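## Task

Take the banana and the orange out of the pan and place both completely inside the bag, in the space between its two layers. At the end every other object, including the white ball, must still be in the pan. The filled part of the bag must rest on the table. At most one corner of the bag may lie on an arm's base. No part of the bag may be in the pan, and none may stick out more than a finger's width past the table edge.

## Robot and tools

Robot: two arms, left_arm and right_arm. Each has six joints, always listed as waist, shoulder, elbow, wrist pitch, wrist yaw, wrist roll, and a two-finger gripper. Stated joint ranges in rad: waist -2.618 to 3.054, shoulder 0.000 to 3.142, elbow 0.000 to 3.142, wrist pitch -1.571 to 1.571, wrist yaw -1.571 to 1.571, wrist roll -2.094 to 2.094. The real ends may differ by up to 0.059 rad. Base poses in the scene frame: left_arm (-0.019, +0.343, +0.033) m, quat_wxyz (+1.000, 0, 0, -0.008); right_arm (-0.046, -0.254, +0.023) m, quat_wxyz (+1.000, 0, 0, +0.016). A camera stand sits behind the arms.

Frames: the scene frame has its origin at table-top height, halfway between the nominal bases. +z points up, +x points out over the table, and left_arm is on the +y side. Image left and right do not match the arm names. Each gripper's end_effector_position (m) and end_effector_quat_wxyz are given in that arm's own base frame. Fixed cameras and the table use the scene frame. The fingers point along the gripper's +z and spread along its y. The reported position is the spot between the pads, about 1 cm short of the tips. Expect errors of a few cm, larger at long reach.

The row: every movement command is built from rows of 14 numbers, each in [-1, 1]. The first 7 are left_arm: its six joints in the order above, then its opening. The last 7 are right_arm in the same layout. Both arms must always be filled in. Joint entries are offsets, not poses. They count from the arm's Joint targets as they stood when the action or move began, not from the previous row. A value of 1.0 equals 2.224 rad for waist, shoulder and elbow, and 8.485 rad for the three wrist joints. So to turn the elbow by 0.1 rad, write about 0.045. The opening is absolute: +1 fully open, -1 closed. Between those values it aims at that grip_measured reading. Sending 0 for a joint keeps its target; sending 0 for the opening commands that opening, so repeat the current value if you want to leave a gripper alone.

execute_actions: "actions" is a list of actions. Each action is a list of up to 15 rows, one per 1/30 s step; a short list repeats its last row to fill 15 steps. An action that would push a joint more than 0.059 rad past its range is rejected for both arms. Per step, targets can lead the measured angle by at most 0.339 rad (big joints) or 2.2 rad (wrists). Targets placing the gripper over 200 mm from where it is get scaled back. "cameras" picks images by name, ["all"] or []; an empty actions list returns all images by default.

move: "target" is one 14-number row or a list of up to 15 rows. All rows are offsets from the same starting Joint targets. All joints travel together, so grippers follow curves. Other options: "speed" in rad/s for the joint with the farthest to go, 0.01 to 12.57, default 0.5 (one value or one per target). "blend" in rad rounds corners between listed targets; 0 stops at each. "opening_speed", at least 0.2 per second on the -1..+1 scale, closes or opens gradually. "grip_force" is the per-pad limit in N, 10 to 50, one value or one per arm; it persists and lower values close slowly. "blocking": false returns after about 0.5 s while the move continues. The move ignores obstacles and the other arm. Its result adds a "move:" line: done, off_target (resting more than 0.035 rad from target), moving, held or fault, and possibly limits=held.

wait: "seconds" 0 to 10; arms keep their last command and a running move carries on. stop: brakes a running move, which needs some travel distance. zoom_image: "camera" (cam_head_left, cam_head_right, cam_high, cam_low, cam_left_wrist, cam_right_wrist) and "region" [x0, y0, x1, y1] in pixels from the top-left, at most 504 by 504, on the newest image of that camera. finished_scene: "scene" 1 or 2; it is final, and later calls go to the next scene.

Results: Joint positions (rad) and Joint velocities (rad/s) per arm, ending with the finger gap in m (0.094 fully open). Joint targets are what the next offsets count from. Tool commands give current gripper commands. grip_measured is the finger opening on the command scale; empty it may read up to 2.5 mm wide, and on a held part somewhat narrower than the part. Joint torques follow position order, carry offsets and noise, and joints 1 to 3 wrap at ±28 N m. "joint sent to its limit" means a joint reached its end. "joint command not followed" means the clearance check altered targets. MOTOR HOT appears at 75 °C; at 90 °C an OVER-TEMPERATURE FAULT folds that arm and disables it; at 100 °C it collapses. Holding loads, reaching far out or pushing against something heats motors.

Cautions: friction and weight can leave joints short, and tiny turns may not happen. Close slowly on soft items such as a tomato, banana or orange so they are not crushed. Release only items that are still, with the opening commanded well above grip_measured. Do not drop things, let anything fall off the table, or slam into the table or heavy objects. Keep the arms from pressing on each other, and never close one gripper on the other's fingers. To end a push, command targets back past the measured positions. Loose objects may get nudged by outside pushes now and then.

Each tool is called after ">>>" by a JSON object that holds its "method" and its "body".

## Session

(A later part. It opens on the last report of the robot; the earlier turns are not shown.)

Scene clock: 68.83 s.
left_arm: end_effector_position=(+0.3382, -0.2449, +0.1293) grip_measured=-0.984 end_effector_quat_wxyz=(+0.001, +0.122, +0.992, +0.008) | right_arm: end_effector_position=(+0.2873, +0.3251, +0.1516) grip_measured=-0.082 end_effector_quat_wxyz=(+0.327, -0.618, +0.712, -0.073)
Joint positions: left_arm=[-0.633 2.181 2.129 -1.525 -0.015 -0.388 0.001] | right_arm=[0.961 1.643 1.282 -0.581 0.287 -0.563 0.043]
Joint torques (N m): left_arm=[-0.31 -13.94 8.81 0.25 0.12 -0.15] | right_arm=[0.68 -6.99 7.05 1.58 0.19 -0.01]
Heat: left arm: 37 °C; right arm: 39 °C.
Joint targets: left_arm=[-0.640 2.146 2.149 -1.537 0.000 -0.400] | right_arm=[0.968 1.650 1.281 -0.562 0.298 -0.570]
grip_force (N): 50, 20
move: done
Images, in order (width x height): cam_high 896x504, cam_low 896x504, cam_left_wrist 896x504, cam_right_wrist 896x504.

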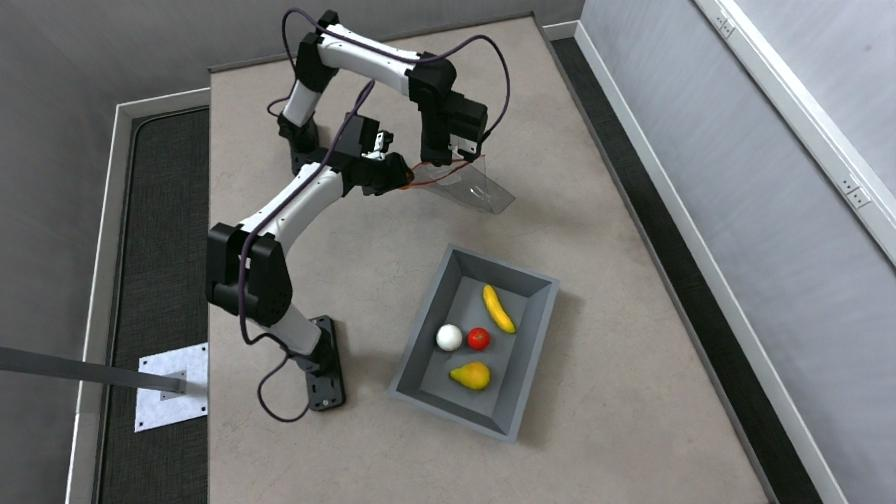

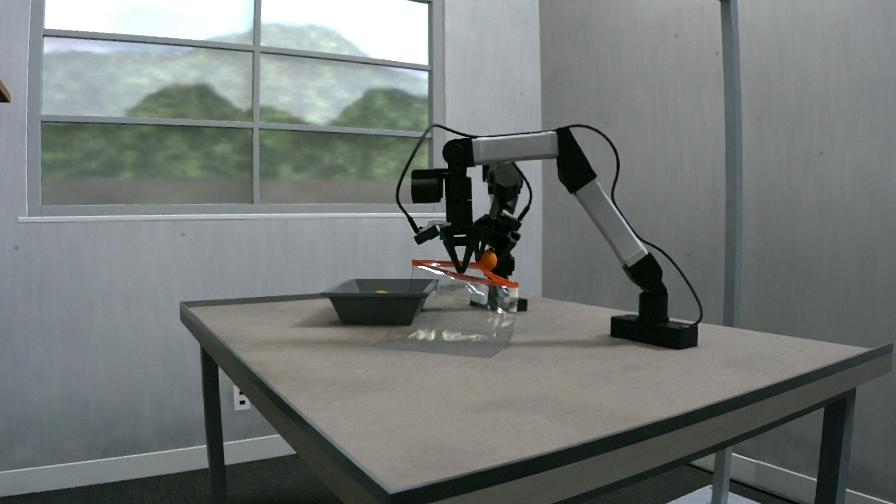

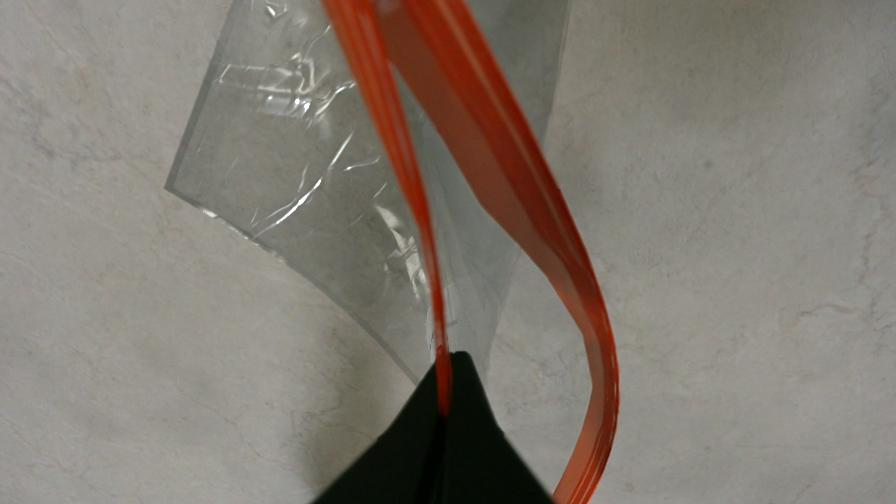

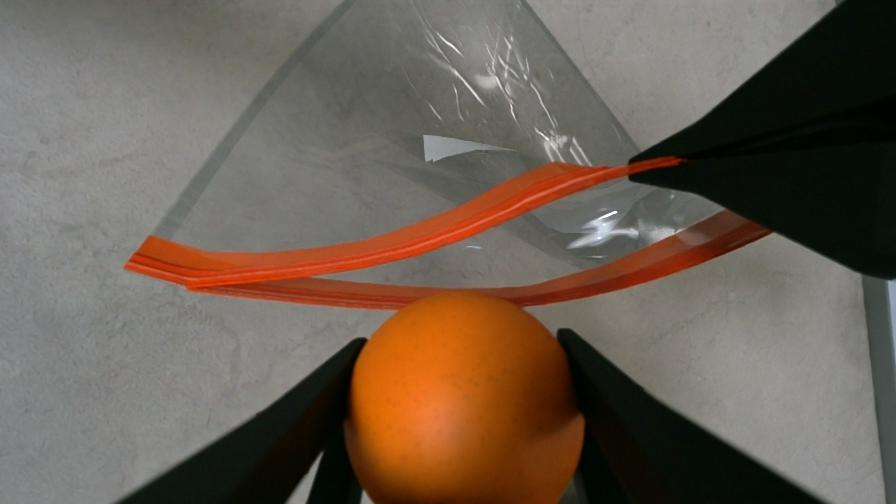

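>>> {"method": "move", "body": {"target": [0,0,0,0,0,0,-1,0.0040,0.0359,0.0728,-0.0098,0.0007,0,-0.2], "speed": 0.4, "cameras": ["cam_right_wrist","cam_low","cam_high","cam_left_wrist"]}}

>>> {"method": "zoom_image", "body": {"camera": "cam_low", "region": [400, 200, 560, 340]}}

Scene clock: 73.03 s.
left_arm: end_effector_position=(+0.3382, -0.2449, +0.1293) grip_measured=-0.984 end_effector_quat_wxyz=(+0.001, +0.122, +0.992, +0.008) | right_arm: end_effector_position=(+0.2964, +0.3429, +0.1645) grip_measured=-0.082 end_effector_quat_wxyz=(+0.326, -0.621, +0.709, -0.075)
Joint positions: left_arm=[-0.633 2.181 2.129 -1.525 -0.015 -0.388 0.001] | right_arm=[0.969 1.715 1.416 -0.647 0.294 -0.563 0.043]
Joint torques (N m): left_arm=[-0.35 -13.98 8.83 0.26 0.12 -0.15] | right_arm=[0.72 -7.02 9.77 1.39 0.18 0.01]
Heat: left arm: 38 °C; right arm: 39 °C.
Joint targets: left_arm=[-0.640 2.146 2.149 -1.537 0.000 -0.400] | right_arm=[0.976 1.729 1.443 -0.645 0.304 -0.570]
grip_force (N): 50, 20
move: done
Images, in order (width x height): cam_high 896x504, cam_low 896x504, cam_left_wrist 896x504, cam_right_wrist 896x504.

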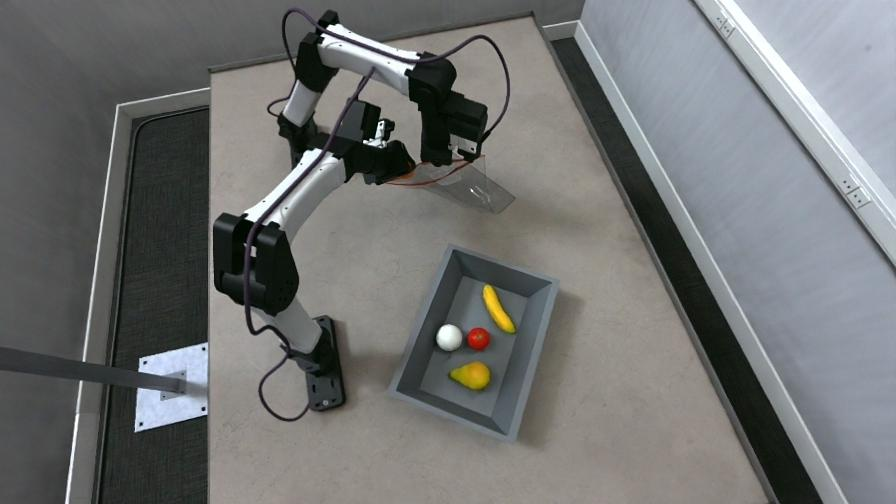

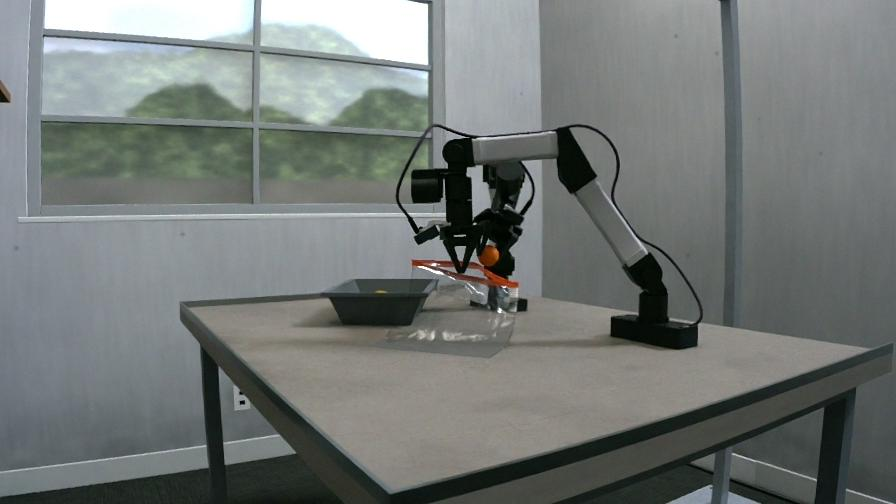

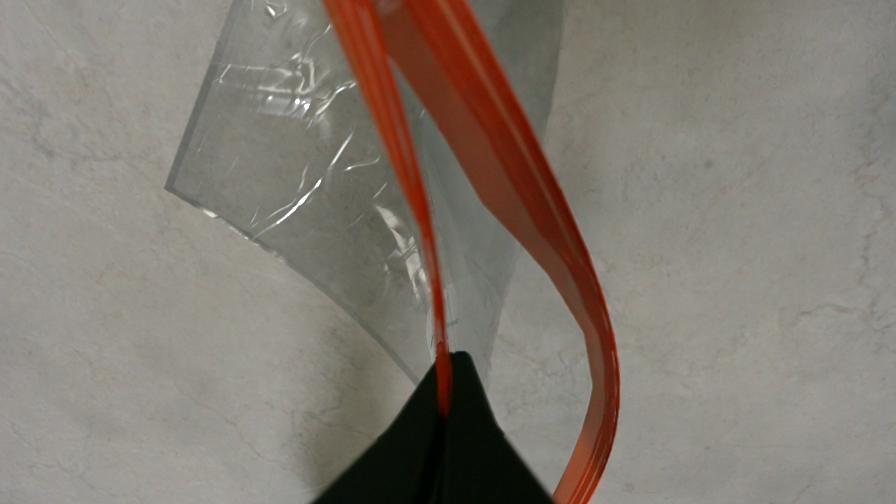

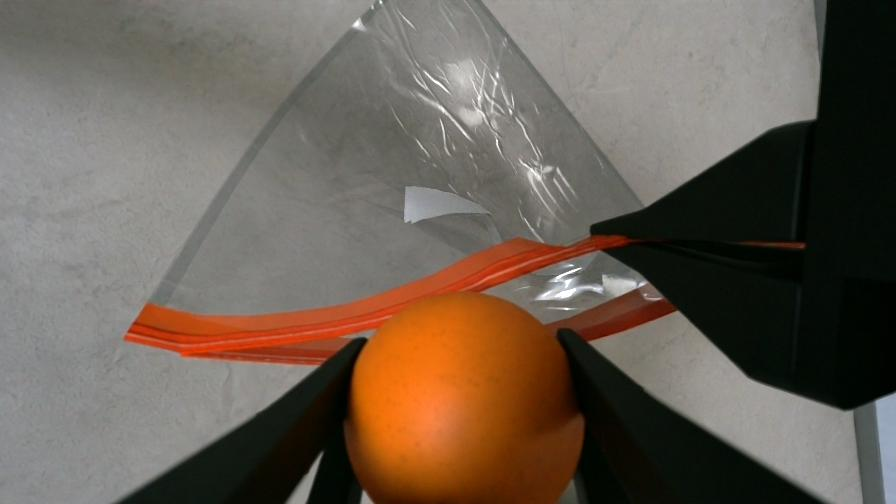

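Scaled by 3.150 from the camera's 896x504 image, which has a finer 1280x720 frame.

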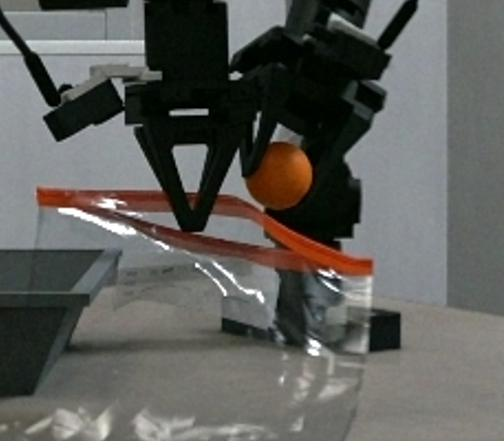

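>>> {"method": "move", "body": {"target": [0,0,0,0,0,0,-1,-0.0144,0.0364,-0.0229,0.0165,-0.0018,-0.0035,-0.2], "speed": 0.3, "cameras": ["cam_right_wrist","cam_low","cam_high","cam_left_wrist"]}}

>>> {"method": "zoom_image", "body": {"camera": "cam_low", "region": [400, 200, 560, 340]}}

Scene clock: 75.67 s.
left_arm: end_effector_position=(+0.3382, -0.2449, +0.1293) grip_measured=-0.984 end_effector_quat_wxyz=(+0.001, +0.122, +0.992, +0.008) | right_arm: end_effector_position=(+0.3150, +0.3548, +0.1349) grip_measured=-0.082 end_effector_quat_wxyz=(+0.329, -0.623, +0.705, -0.081)
Joint positions: left_arm=[-0.633 2.181 2.129 -1.525 -0.015 -0.388 0.001] | right_arm=[0.951 1.801 1.394 -0.528 0.293 -0.593 0.043]
Joint torques (N m): left_arm=[-0.34 -13.97 8.83 0.23 0.12 -0.15] | right_arm=[-0.77 -8.17 6.95 1.55 0.04 0]
Heat: left arm: 39 °C; right arm: 39 °C.
Joint targets: left_arm=[-0.640 2.146 2.149 -1.537 0.000 -0.400] | right_arm=[0.944 1.810 1.392 -0.505 0.289 -0.600]
grip_force (N): 50, 20
move: done
Images, in order (width x height): cam_high 896x504, cam_low 896x504, cam_left_wrist 896x504, cam_right_wrist 896x504.

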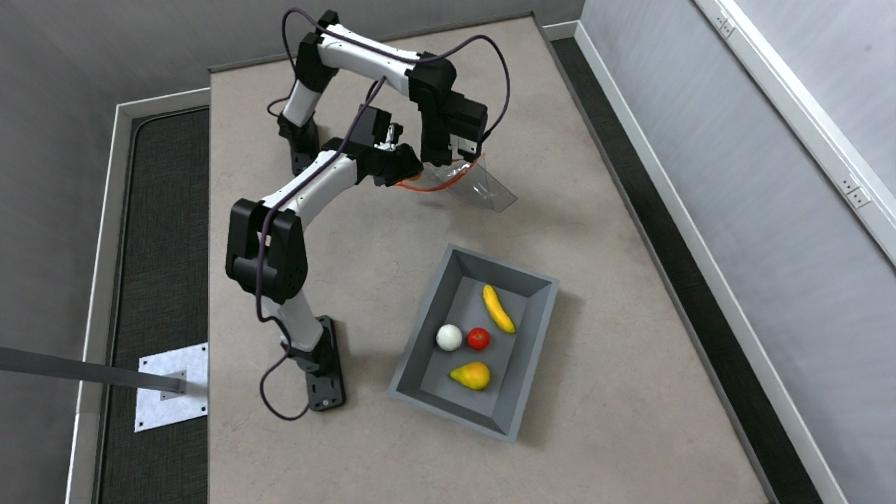

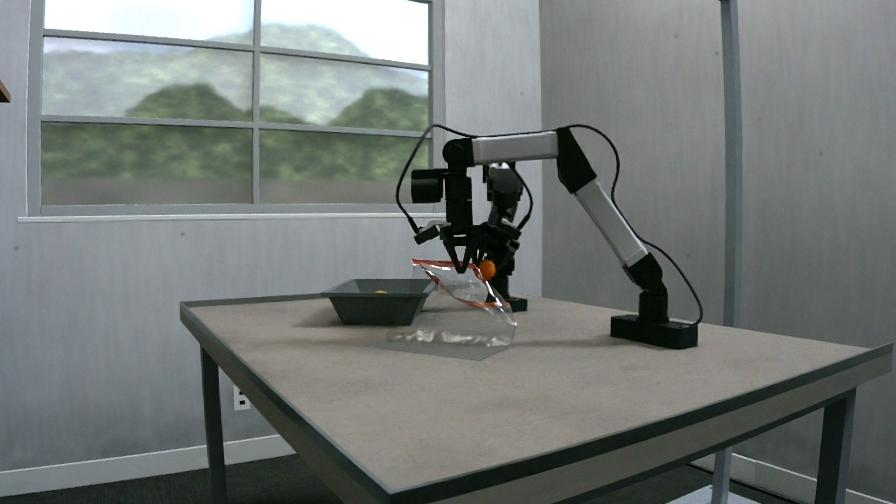

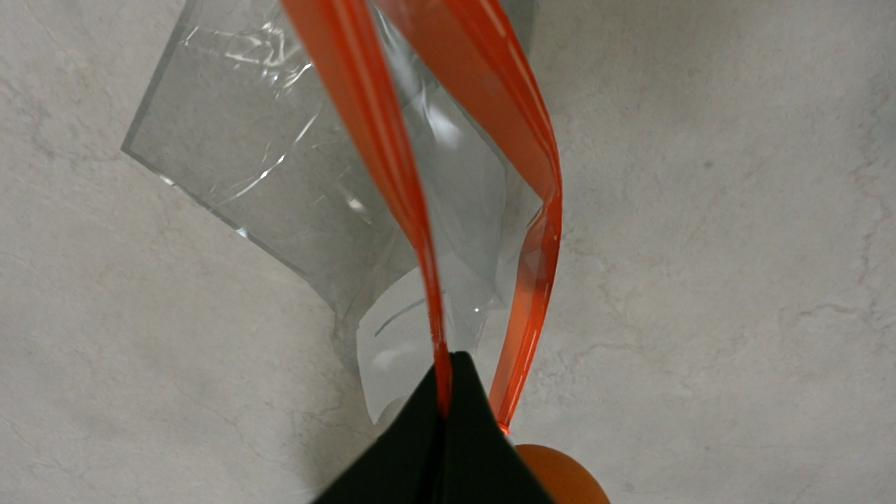

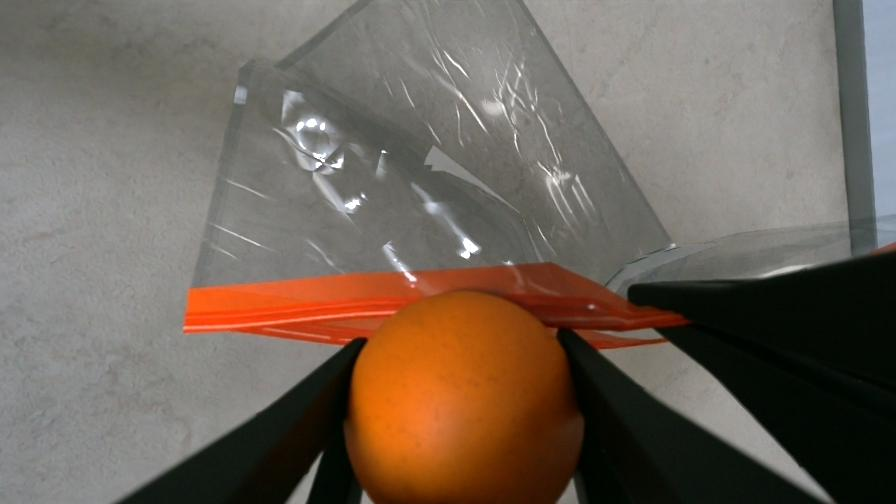

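Scaled by 3.150 from the camera's 896x504 image, which has a finer 1280x720 frame.

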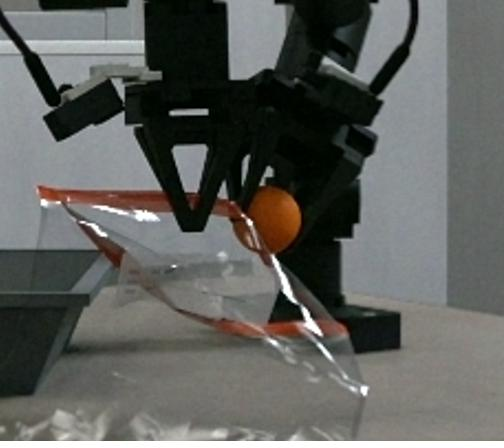

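>>> {"method": "move", "body": {"target": [[0,0,0,0,0,0,-1,0.0108,-0.0719,-0.0499,-0.0067,0.0011,0.0035,-0.2],[0,0,0,0,0,0,-1,0.0027,-0.1574,-0.0414,-0.0524,-0.0223,0.0707,-0.2],[0,0,0,0,0,0,-1,-0.3121,-0.1574,-0.0414,-0.0524,-0.0223,0.0707,-0.2],[-0.1192,-0.0944,-0.4592,0.1596,-0.1037,0.1285,-1,-0.3121,-0.1574,-0.0414,-0.0524,-0.0223,0.0707,-0.2]], "speed": [0.4,0.8,0.9,0.6], "blend": [0.05,0.1,0.1,0], "cameras": ["all"]}}

>>> {"method": "zoom_image", "body": {"camera": "cam_low", "region": [360, 220, 540, 350]}}

>>> {"method": "zoom_image", "body": {"camera": "cam_high", "region": [330, 90, 580, 290]}}

Scene clock: 84.80 s.
left_arm: end_effector_position=(+0.3698, -0.2539, +0.0564) grip_measured=-0.984 end_effector_quat_wxyz=(+0.288, +0.542, +0.696, +0.373) | right_arm: end_effector_position=(+0.3445, +0.0699, +0.1610) grip_measured=-0.082 end_effector_quat_wxyz=(+0.213, -0.115, +0.970, -0.027)
Joint positions: left_arm=[-0.901 1.968 1.136 -0.193 -0.863 0.679 0.001] | right_arm=[0.253 1.488 1.287 -0.95 0.108 -0.006 0.043]
Joint torques (N m): left_arm=[-0.16 -12.05 5.98 1.51 -0.53 0.01] | right_arm=[-0.29 -8.42 8.05 1.07 -0.05 0.12]
Heat: left arm: 41 °C; right arm: 38 °C.
Joint targets: left_arm=[-0.905 1.936 1.128 -0.183 -0.880 0.690] | right_arm=[0.250 1.460 1.300 -0.950 0.100 0.000]
grip_force (N): 50, 20
move: done

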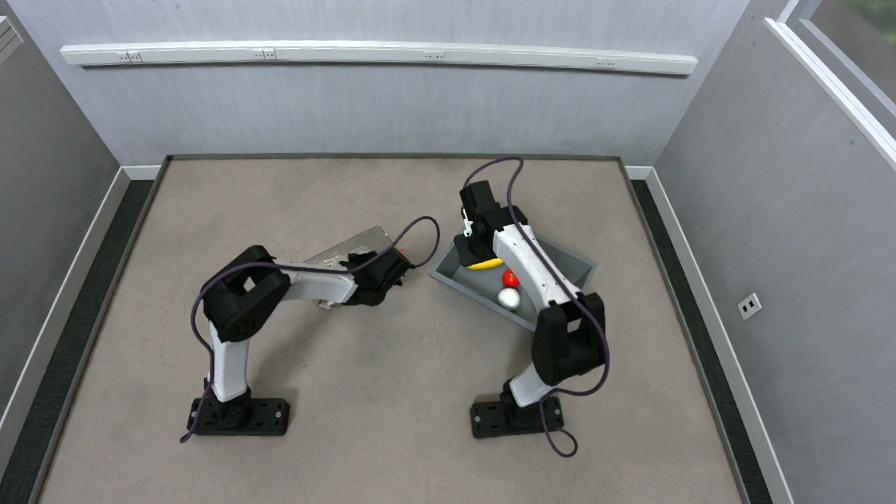

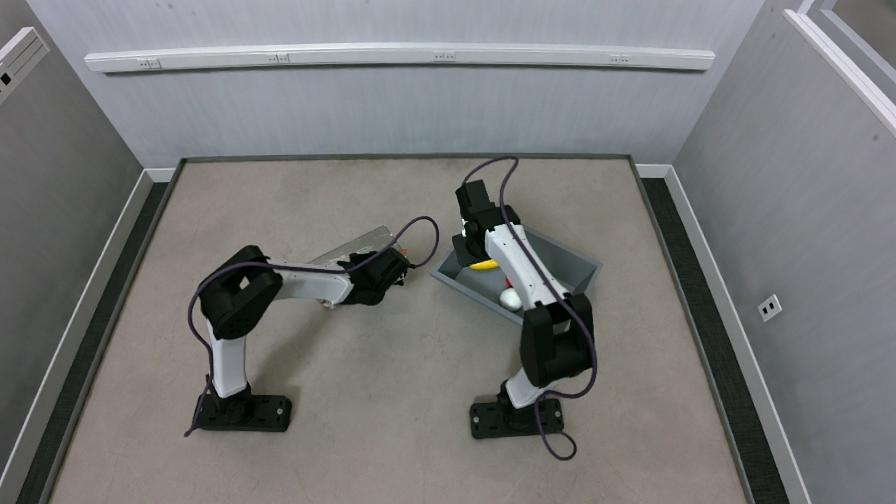

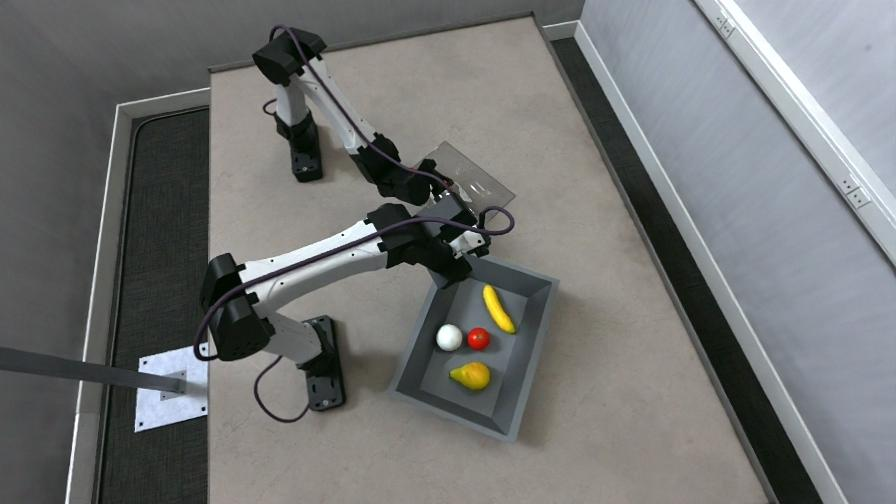

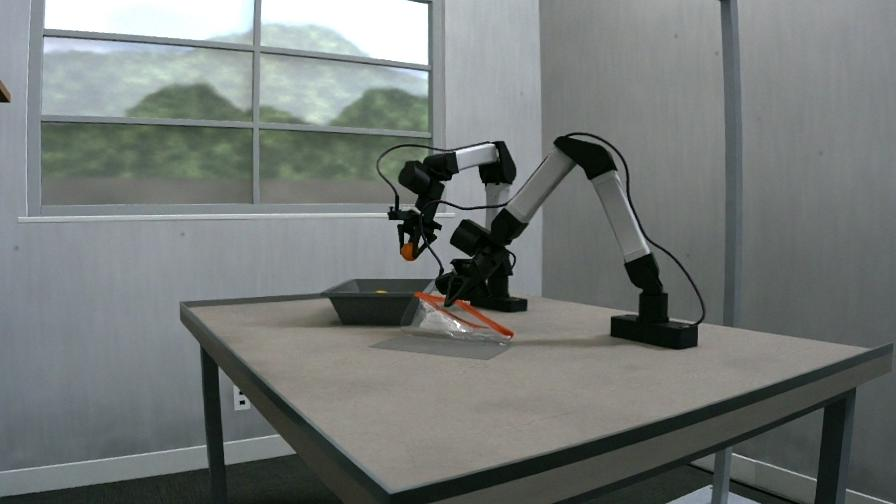

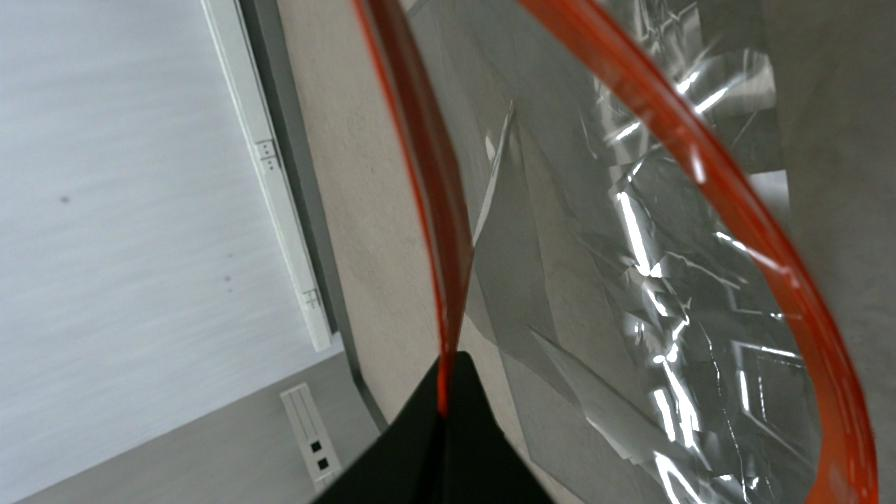

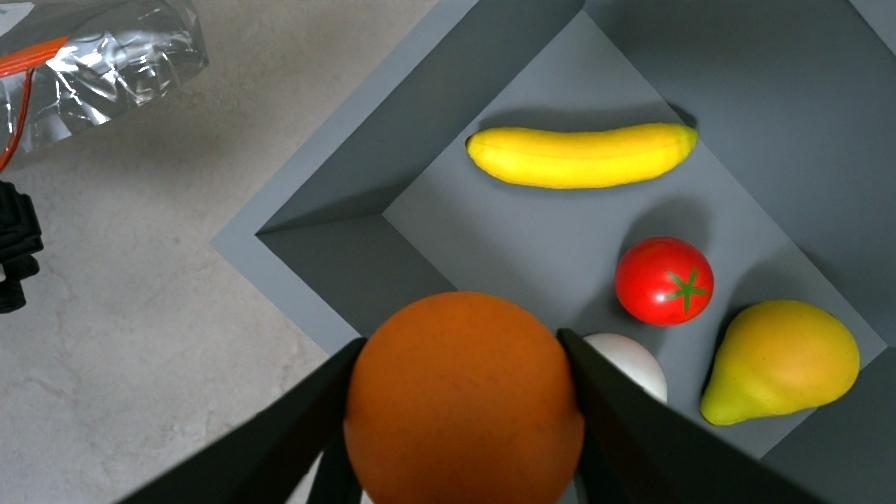

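Scaled by 2.800 from the camera's 896x504 image, which has a finer 1280x720 frame.

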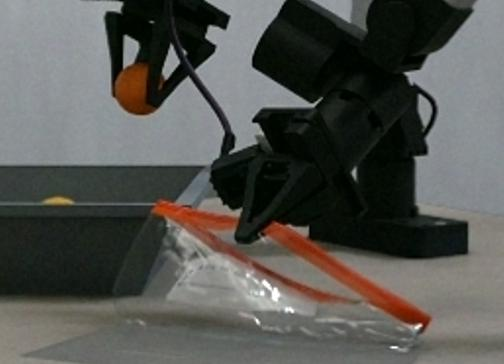

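Scaled by 2.016 from the camera's 896x504 image, which has a finer 1280x720 frame.

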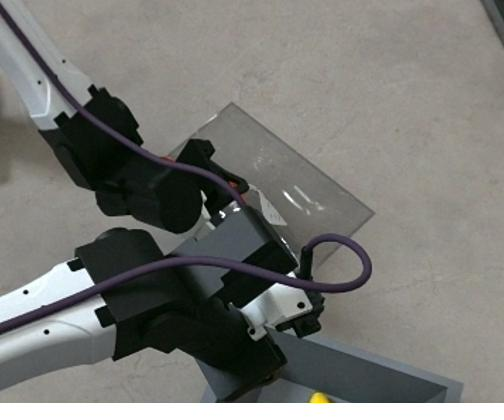

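>>> {"method": "move", "body": {"target": [[0,0.0535,-0.0292,0.0216,0,0,-1,0,0,0,0,0,0,-0.2],[0,0.0535,-0.0292,0.0216,0,0,-0.35,0,0,0,0,0,0,-0.2]], "speed": 0.35, "opening_speed": 0.8, "cameras": ["cam_left_wrist","cam_low"]}}

>>> {"method": "zoom_image", "body": {"camera": "cam_low", "region": [390, 270, 530, 360]}}

Scene clock: 88.00 s.
left_arm: end_effector_position=(+0.3716, -0.2557, +0.0246) grip_measured=-0.352 end_effector_quat_wxyz=(+0.306, +0.532, +0.698, +0.370) | right_arm: end_effector_position=(+0.3445, +0.0699, +0.1610) grip_measured=-0.082 end_effector_quat_wxyz=(+0.213, -0.115, +0.970, -0.027)
Joint positions: left_arm=[-0.901 2.042 1.069 -0.009 -0.866 0.68 0.03] | right_arm=[0.253 1.488 1.287 -0.95 0.108 -0.006 0.043]
Joint torques (N m): left_arm=[-0.17 -8.76 5.7 1.59 -0.49 0] | right_arm=[-0.31 -8.44 8.06 1.07 -0.05 0.12]
Heat: left arm: 41 °C; right arm: 38 °C.
Joint targets: left_arm=[-0.905 2.055 1.063 0.000 -0.880 0.691] | right_arm=[0.250 1.460 1.300 -0.950 0.100 0.000]
grip_force (N): 50, 20
move: done
Images, in order (width x height): cam_low 896x504, cam_left_wrist 896x504.

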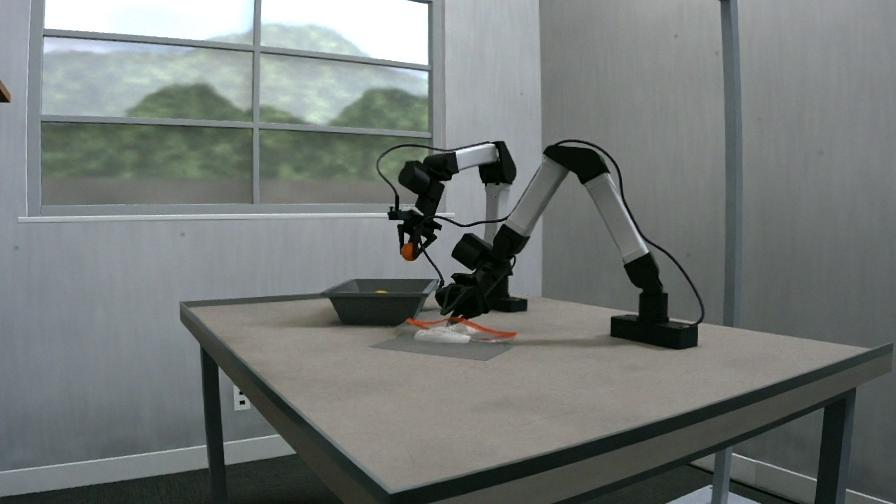

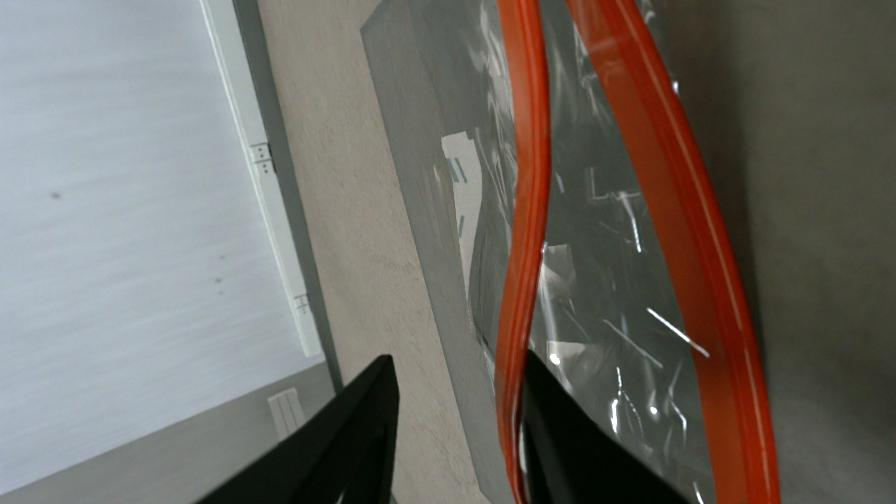

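Scaled by 3.600 from the camera's 896x504 image, which has a finer 1280x720 frame.

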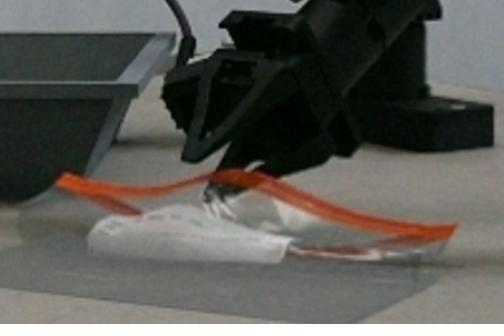

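>>> {"method": "move", "body": {"target": [0.0013,-0.0728,-0.0994,-0.0120,-0.0074,-0.0239,-0.35,0,0,0,0,0,0,-0.2], "speed": 0.25, "cameras": ["cam_left_wrist","cam_low"]}}

>>> {"method": "zoom_image", "body": {"camera": "cam_low", "region": [390, 270, 530, 360]}}

Scene clock: 90.00 s.
left_arm: end_effector_position=(+0.3277, -0.1895, +0.0115) grip_measured=-0.352 end_effector_quat_wxyz=(+0.266, +0.495, +0.728, +0.392) | right_arm: end_effector_position=(+0.3445, +0.0699, +0.1610) grip_measured=-0.082 end_effector_quat_wxyz=(+0.213, -0.115, +0.970, -0.027)
Joint positions: left_arm=[-0.901 1.922 0.85 -0.089 -0.927 0.5 0.03] | right_arm=[0.253 1.488 1.287 -0.95 0.108 -0.006 0.043]
Joint torques (N m): left_arm=[0.13 -10.3 4.72 1.04 -0.54 -0.19] | right_arm=[-0.31 -8.44 8.03 1.07 -0.05 0.12]
Heat: left arm: 41 °C; right arm: 38 °C.
Joint targets: left_arm=[-0.902 1.893 0.842 -0.102 -0.942 0.488] | right_arm=[0.250 1.460 1.300 -0.950 0.100 0.000]
grip_force (N): 50, 20
move: done
Images, in order (width x height): cam_low 896x504, cam_left_wrist 896x504.

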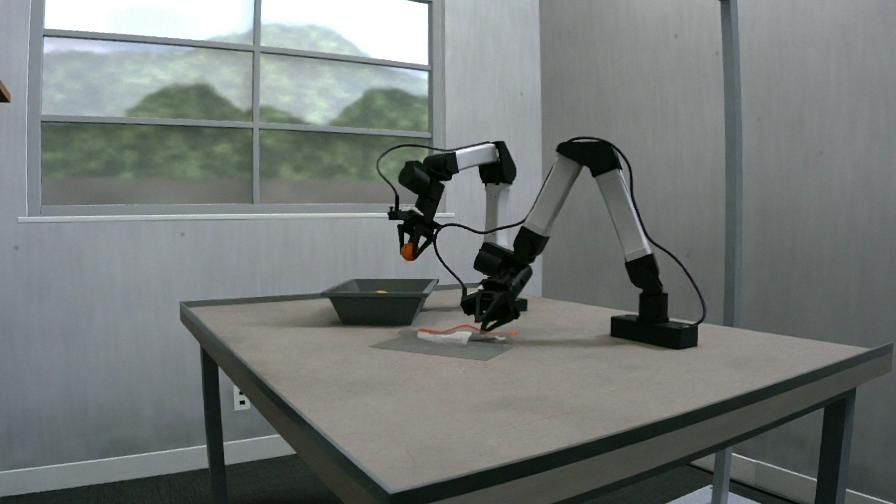

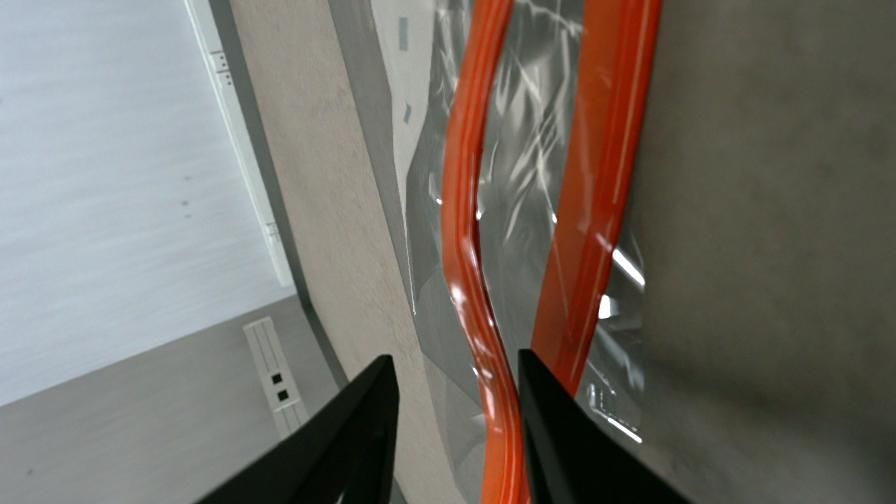

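Scaled by 3.600 from the camera's 896x504 image, which has a finer 1280x720 frame.

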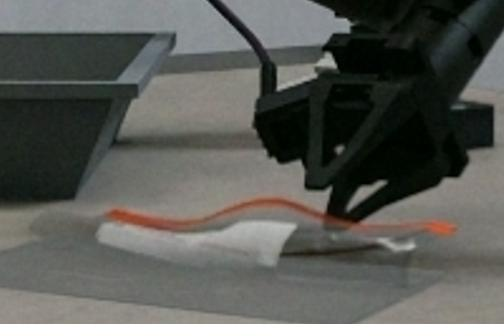

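>>> {"method": "zoom_image", "body": {"camera": "cam_low", "region": [460, 305, 530, 350]}}

>>> {"method": "zoom_image", "body": {"camera": "cam_left_wrist", "region": [420, 250, 660, 504]}}

Scaled by 7.200 from the camera's 896x504 image, which has a finer 1280x720 frame.

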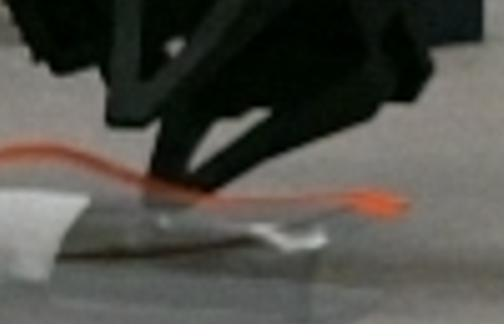

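Scaled by 1.984 from the camera's 896x504 image, which has a finer 1280x720 frame.

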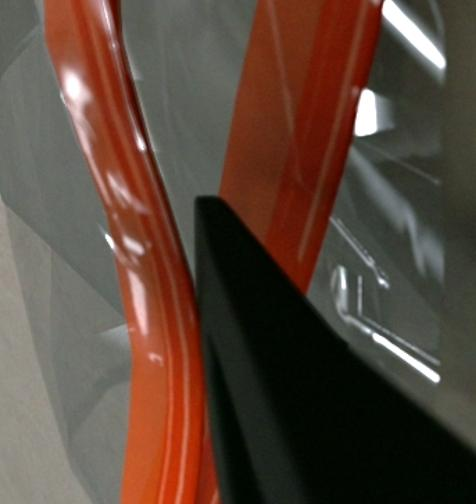

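>>> {"method": "move", "body": {"target": [[0.0139,0.0045,-0.0021,0.0064,0.0015,0.0057,-0.35,0,0,0,0,0,0,-0.2],[0.0139,0.0045,-0.0021,0.0064,0.0015,0.0057,-1,0,0,0,0,0,0,-0.2]], "speed": 0.25, "opening_speed": 0.8, "cameras": ["cam_left_wrist","cam_low"]}}

>>> {"method": "zoom_image", "body": {"camera": "cam_low", "region": [390, 270, 530, 360]}}

Scene clock: 92.90 s.
left_arm: end_effector_position=(+0.3354, -0.1857, +0.0139) grip_measured=-0.985 end_effector_quat_wxyz=(+0.270, +0.488, +0.730, +0.395) | right_arm: end_effector_position=(+0.3445, +0.0699, +0.1610) grip_measured=-0.082 end_effector_quat_wxyz=(+0.213, -0.115, +0.970, -0.027)
Joint positions: left_arm=[-0.877 1.922 0.85 -0.057 -0.927 0.525 0.001] | right_arm=[0.253 1.488 1.287 -0.95 0.108 -0.006 0.043]
Joint torques (N m): left_arm=[0.65 -9.55 4.37 1.35 -0.44 0.01] | right_arm=[-0.29 -8.44 8.06 1.07 -0.05 0.12]
Heat: left arm: 41 °C; right arm: 37 °C.
Joint targets: left_arm=[-0.871 1.903 0.837 -0.048 -0.930 0.536] | right_arm=[0.250 1.460 1.300 -0.950 0.100 0.000]
grip_force (N): 50, 20
move: done
Images, in order (width x height): cam_low 896x504, cam_left_wrist 896x504.

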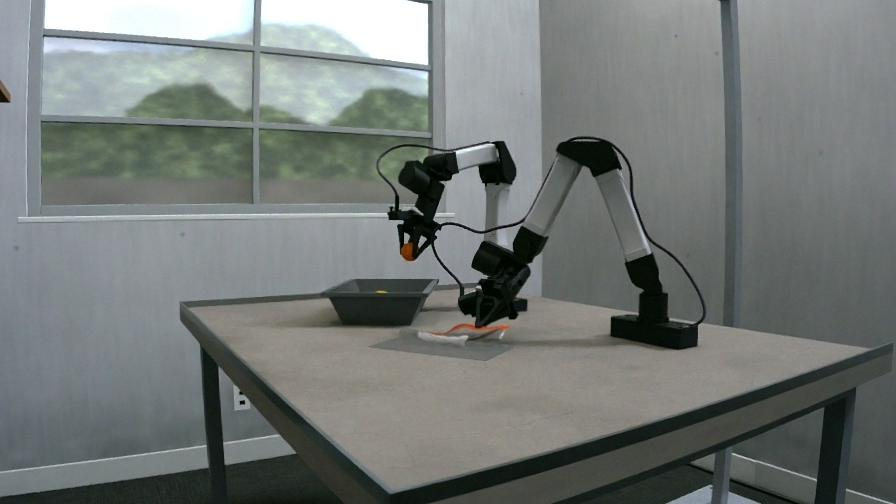

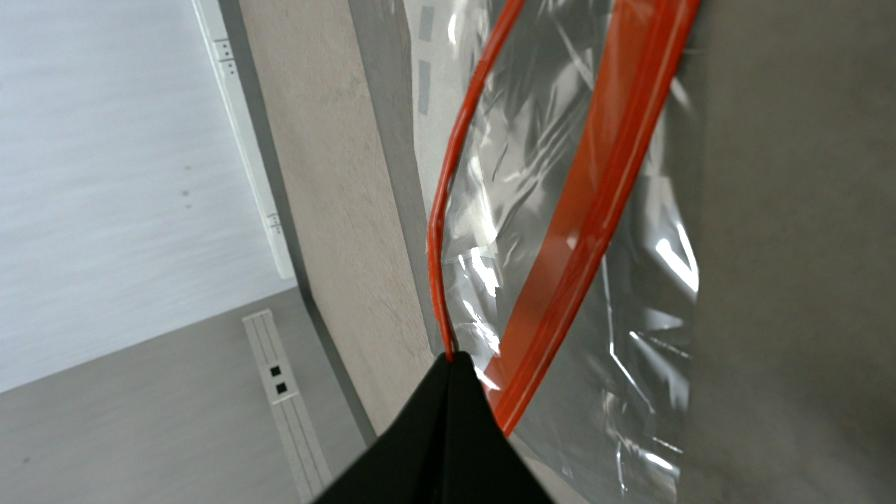

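Scaled by 3.600 from the camera's 896x504 image, which has a finer 1280x720 frame.

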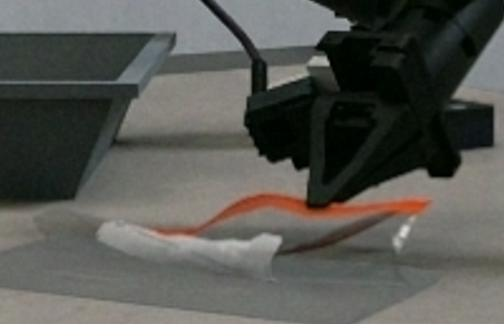

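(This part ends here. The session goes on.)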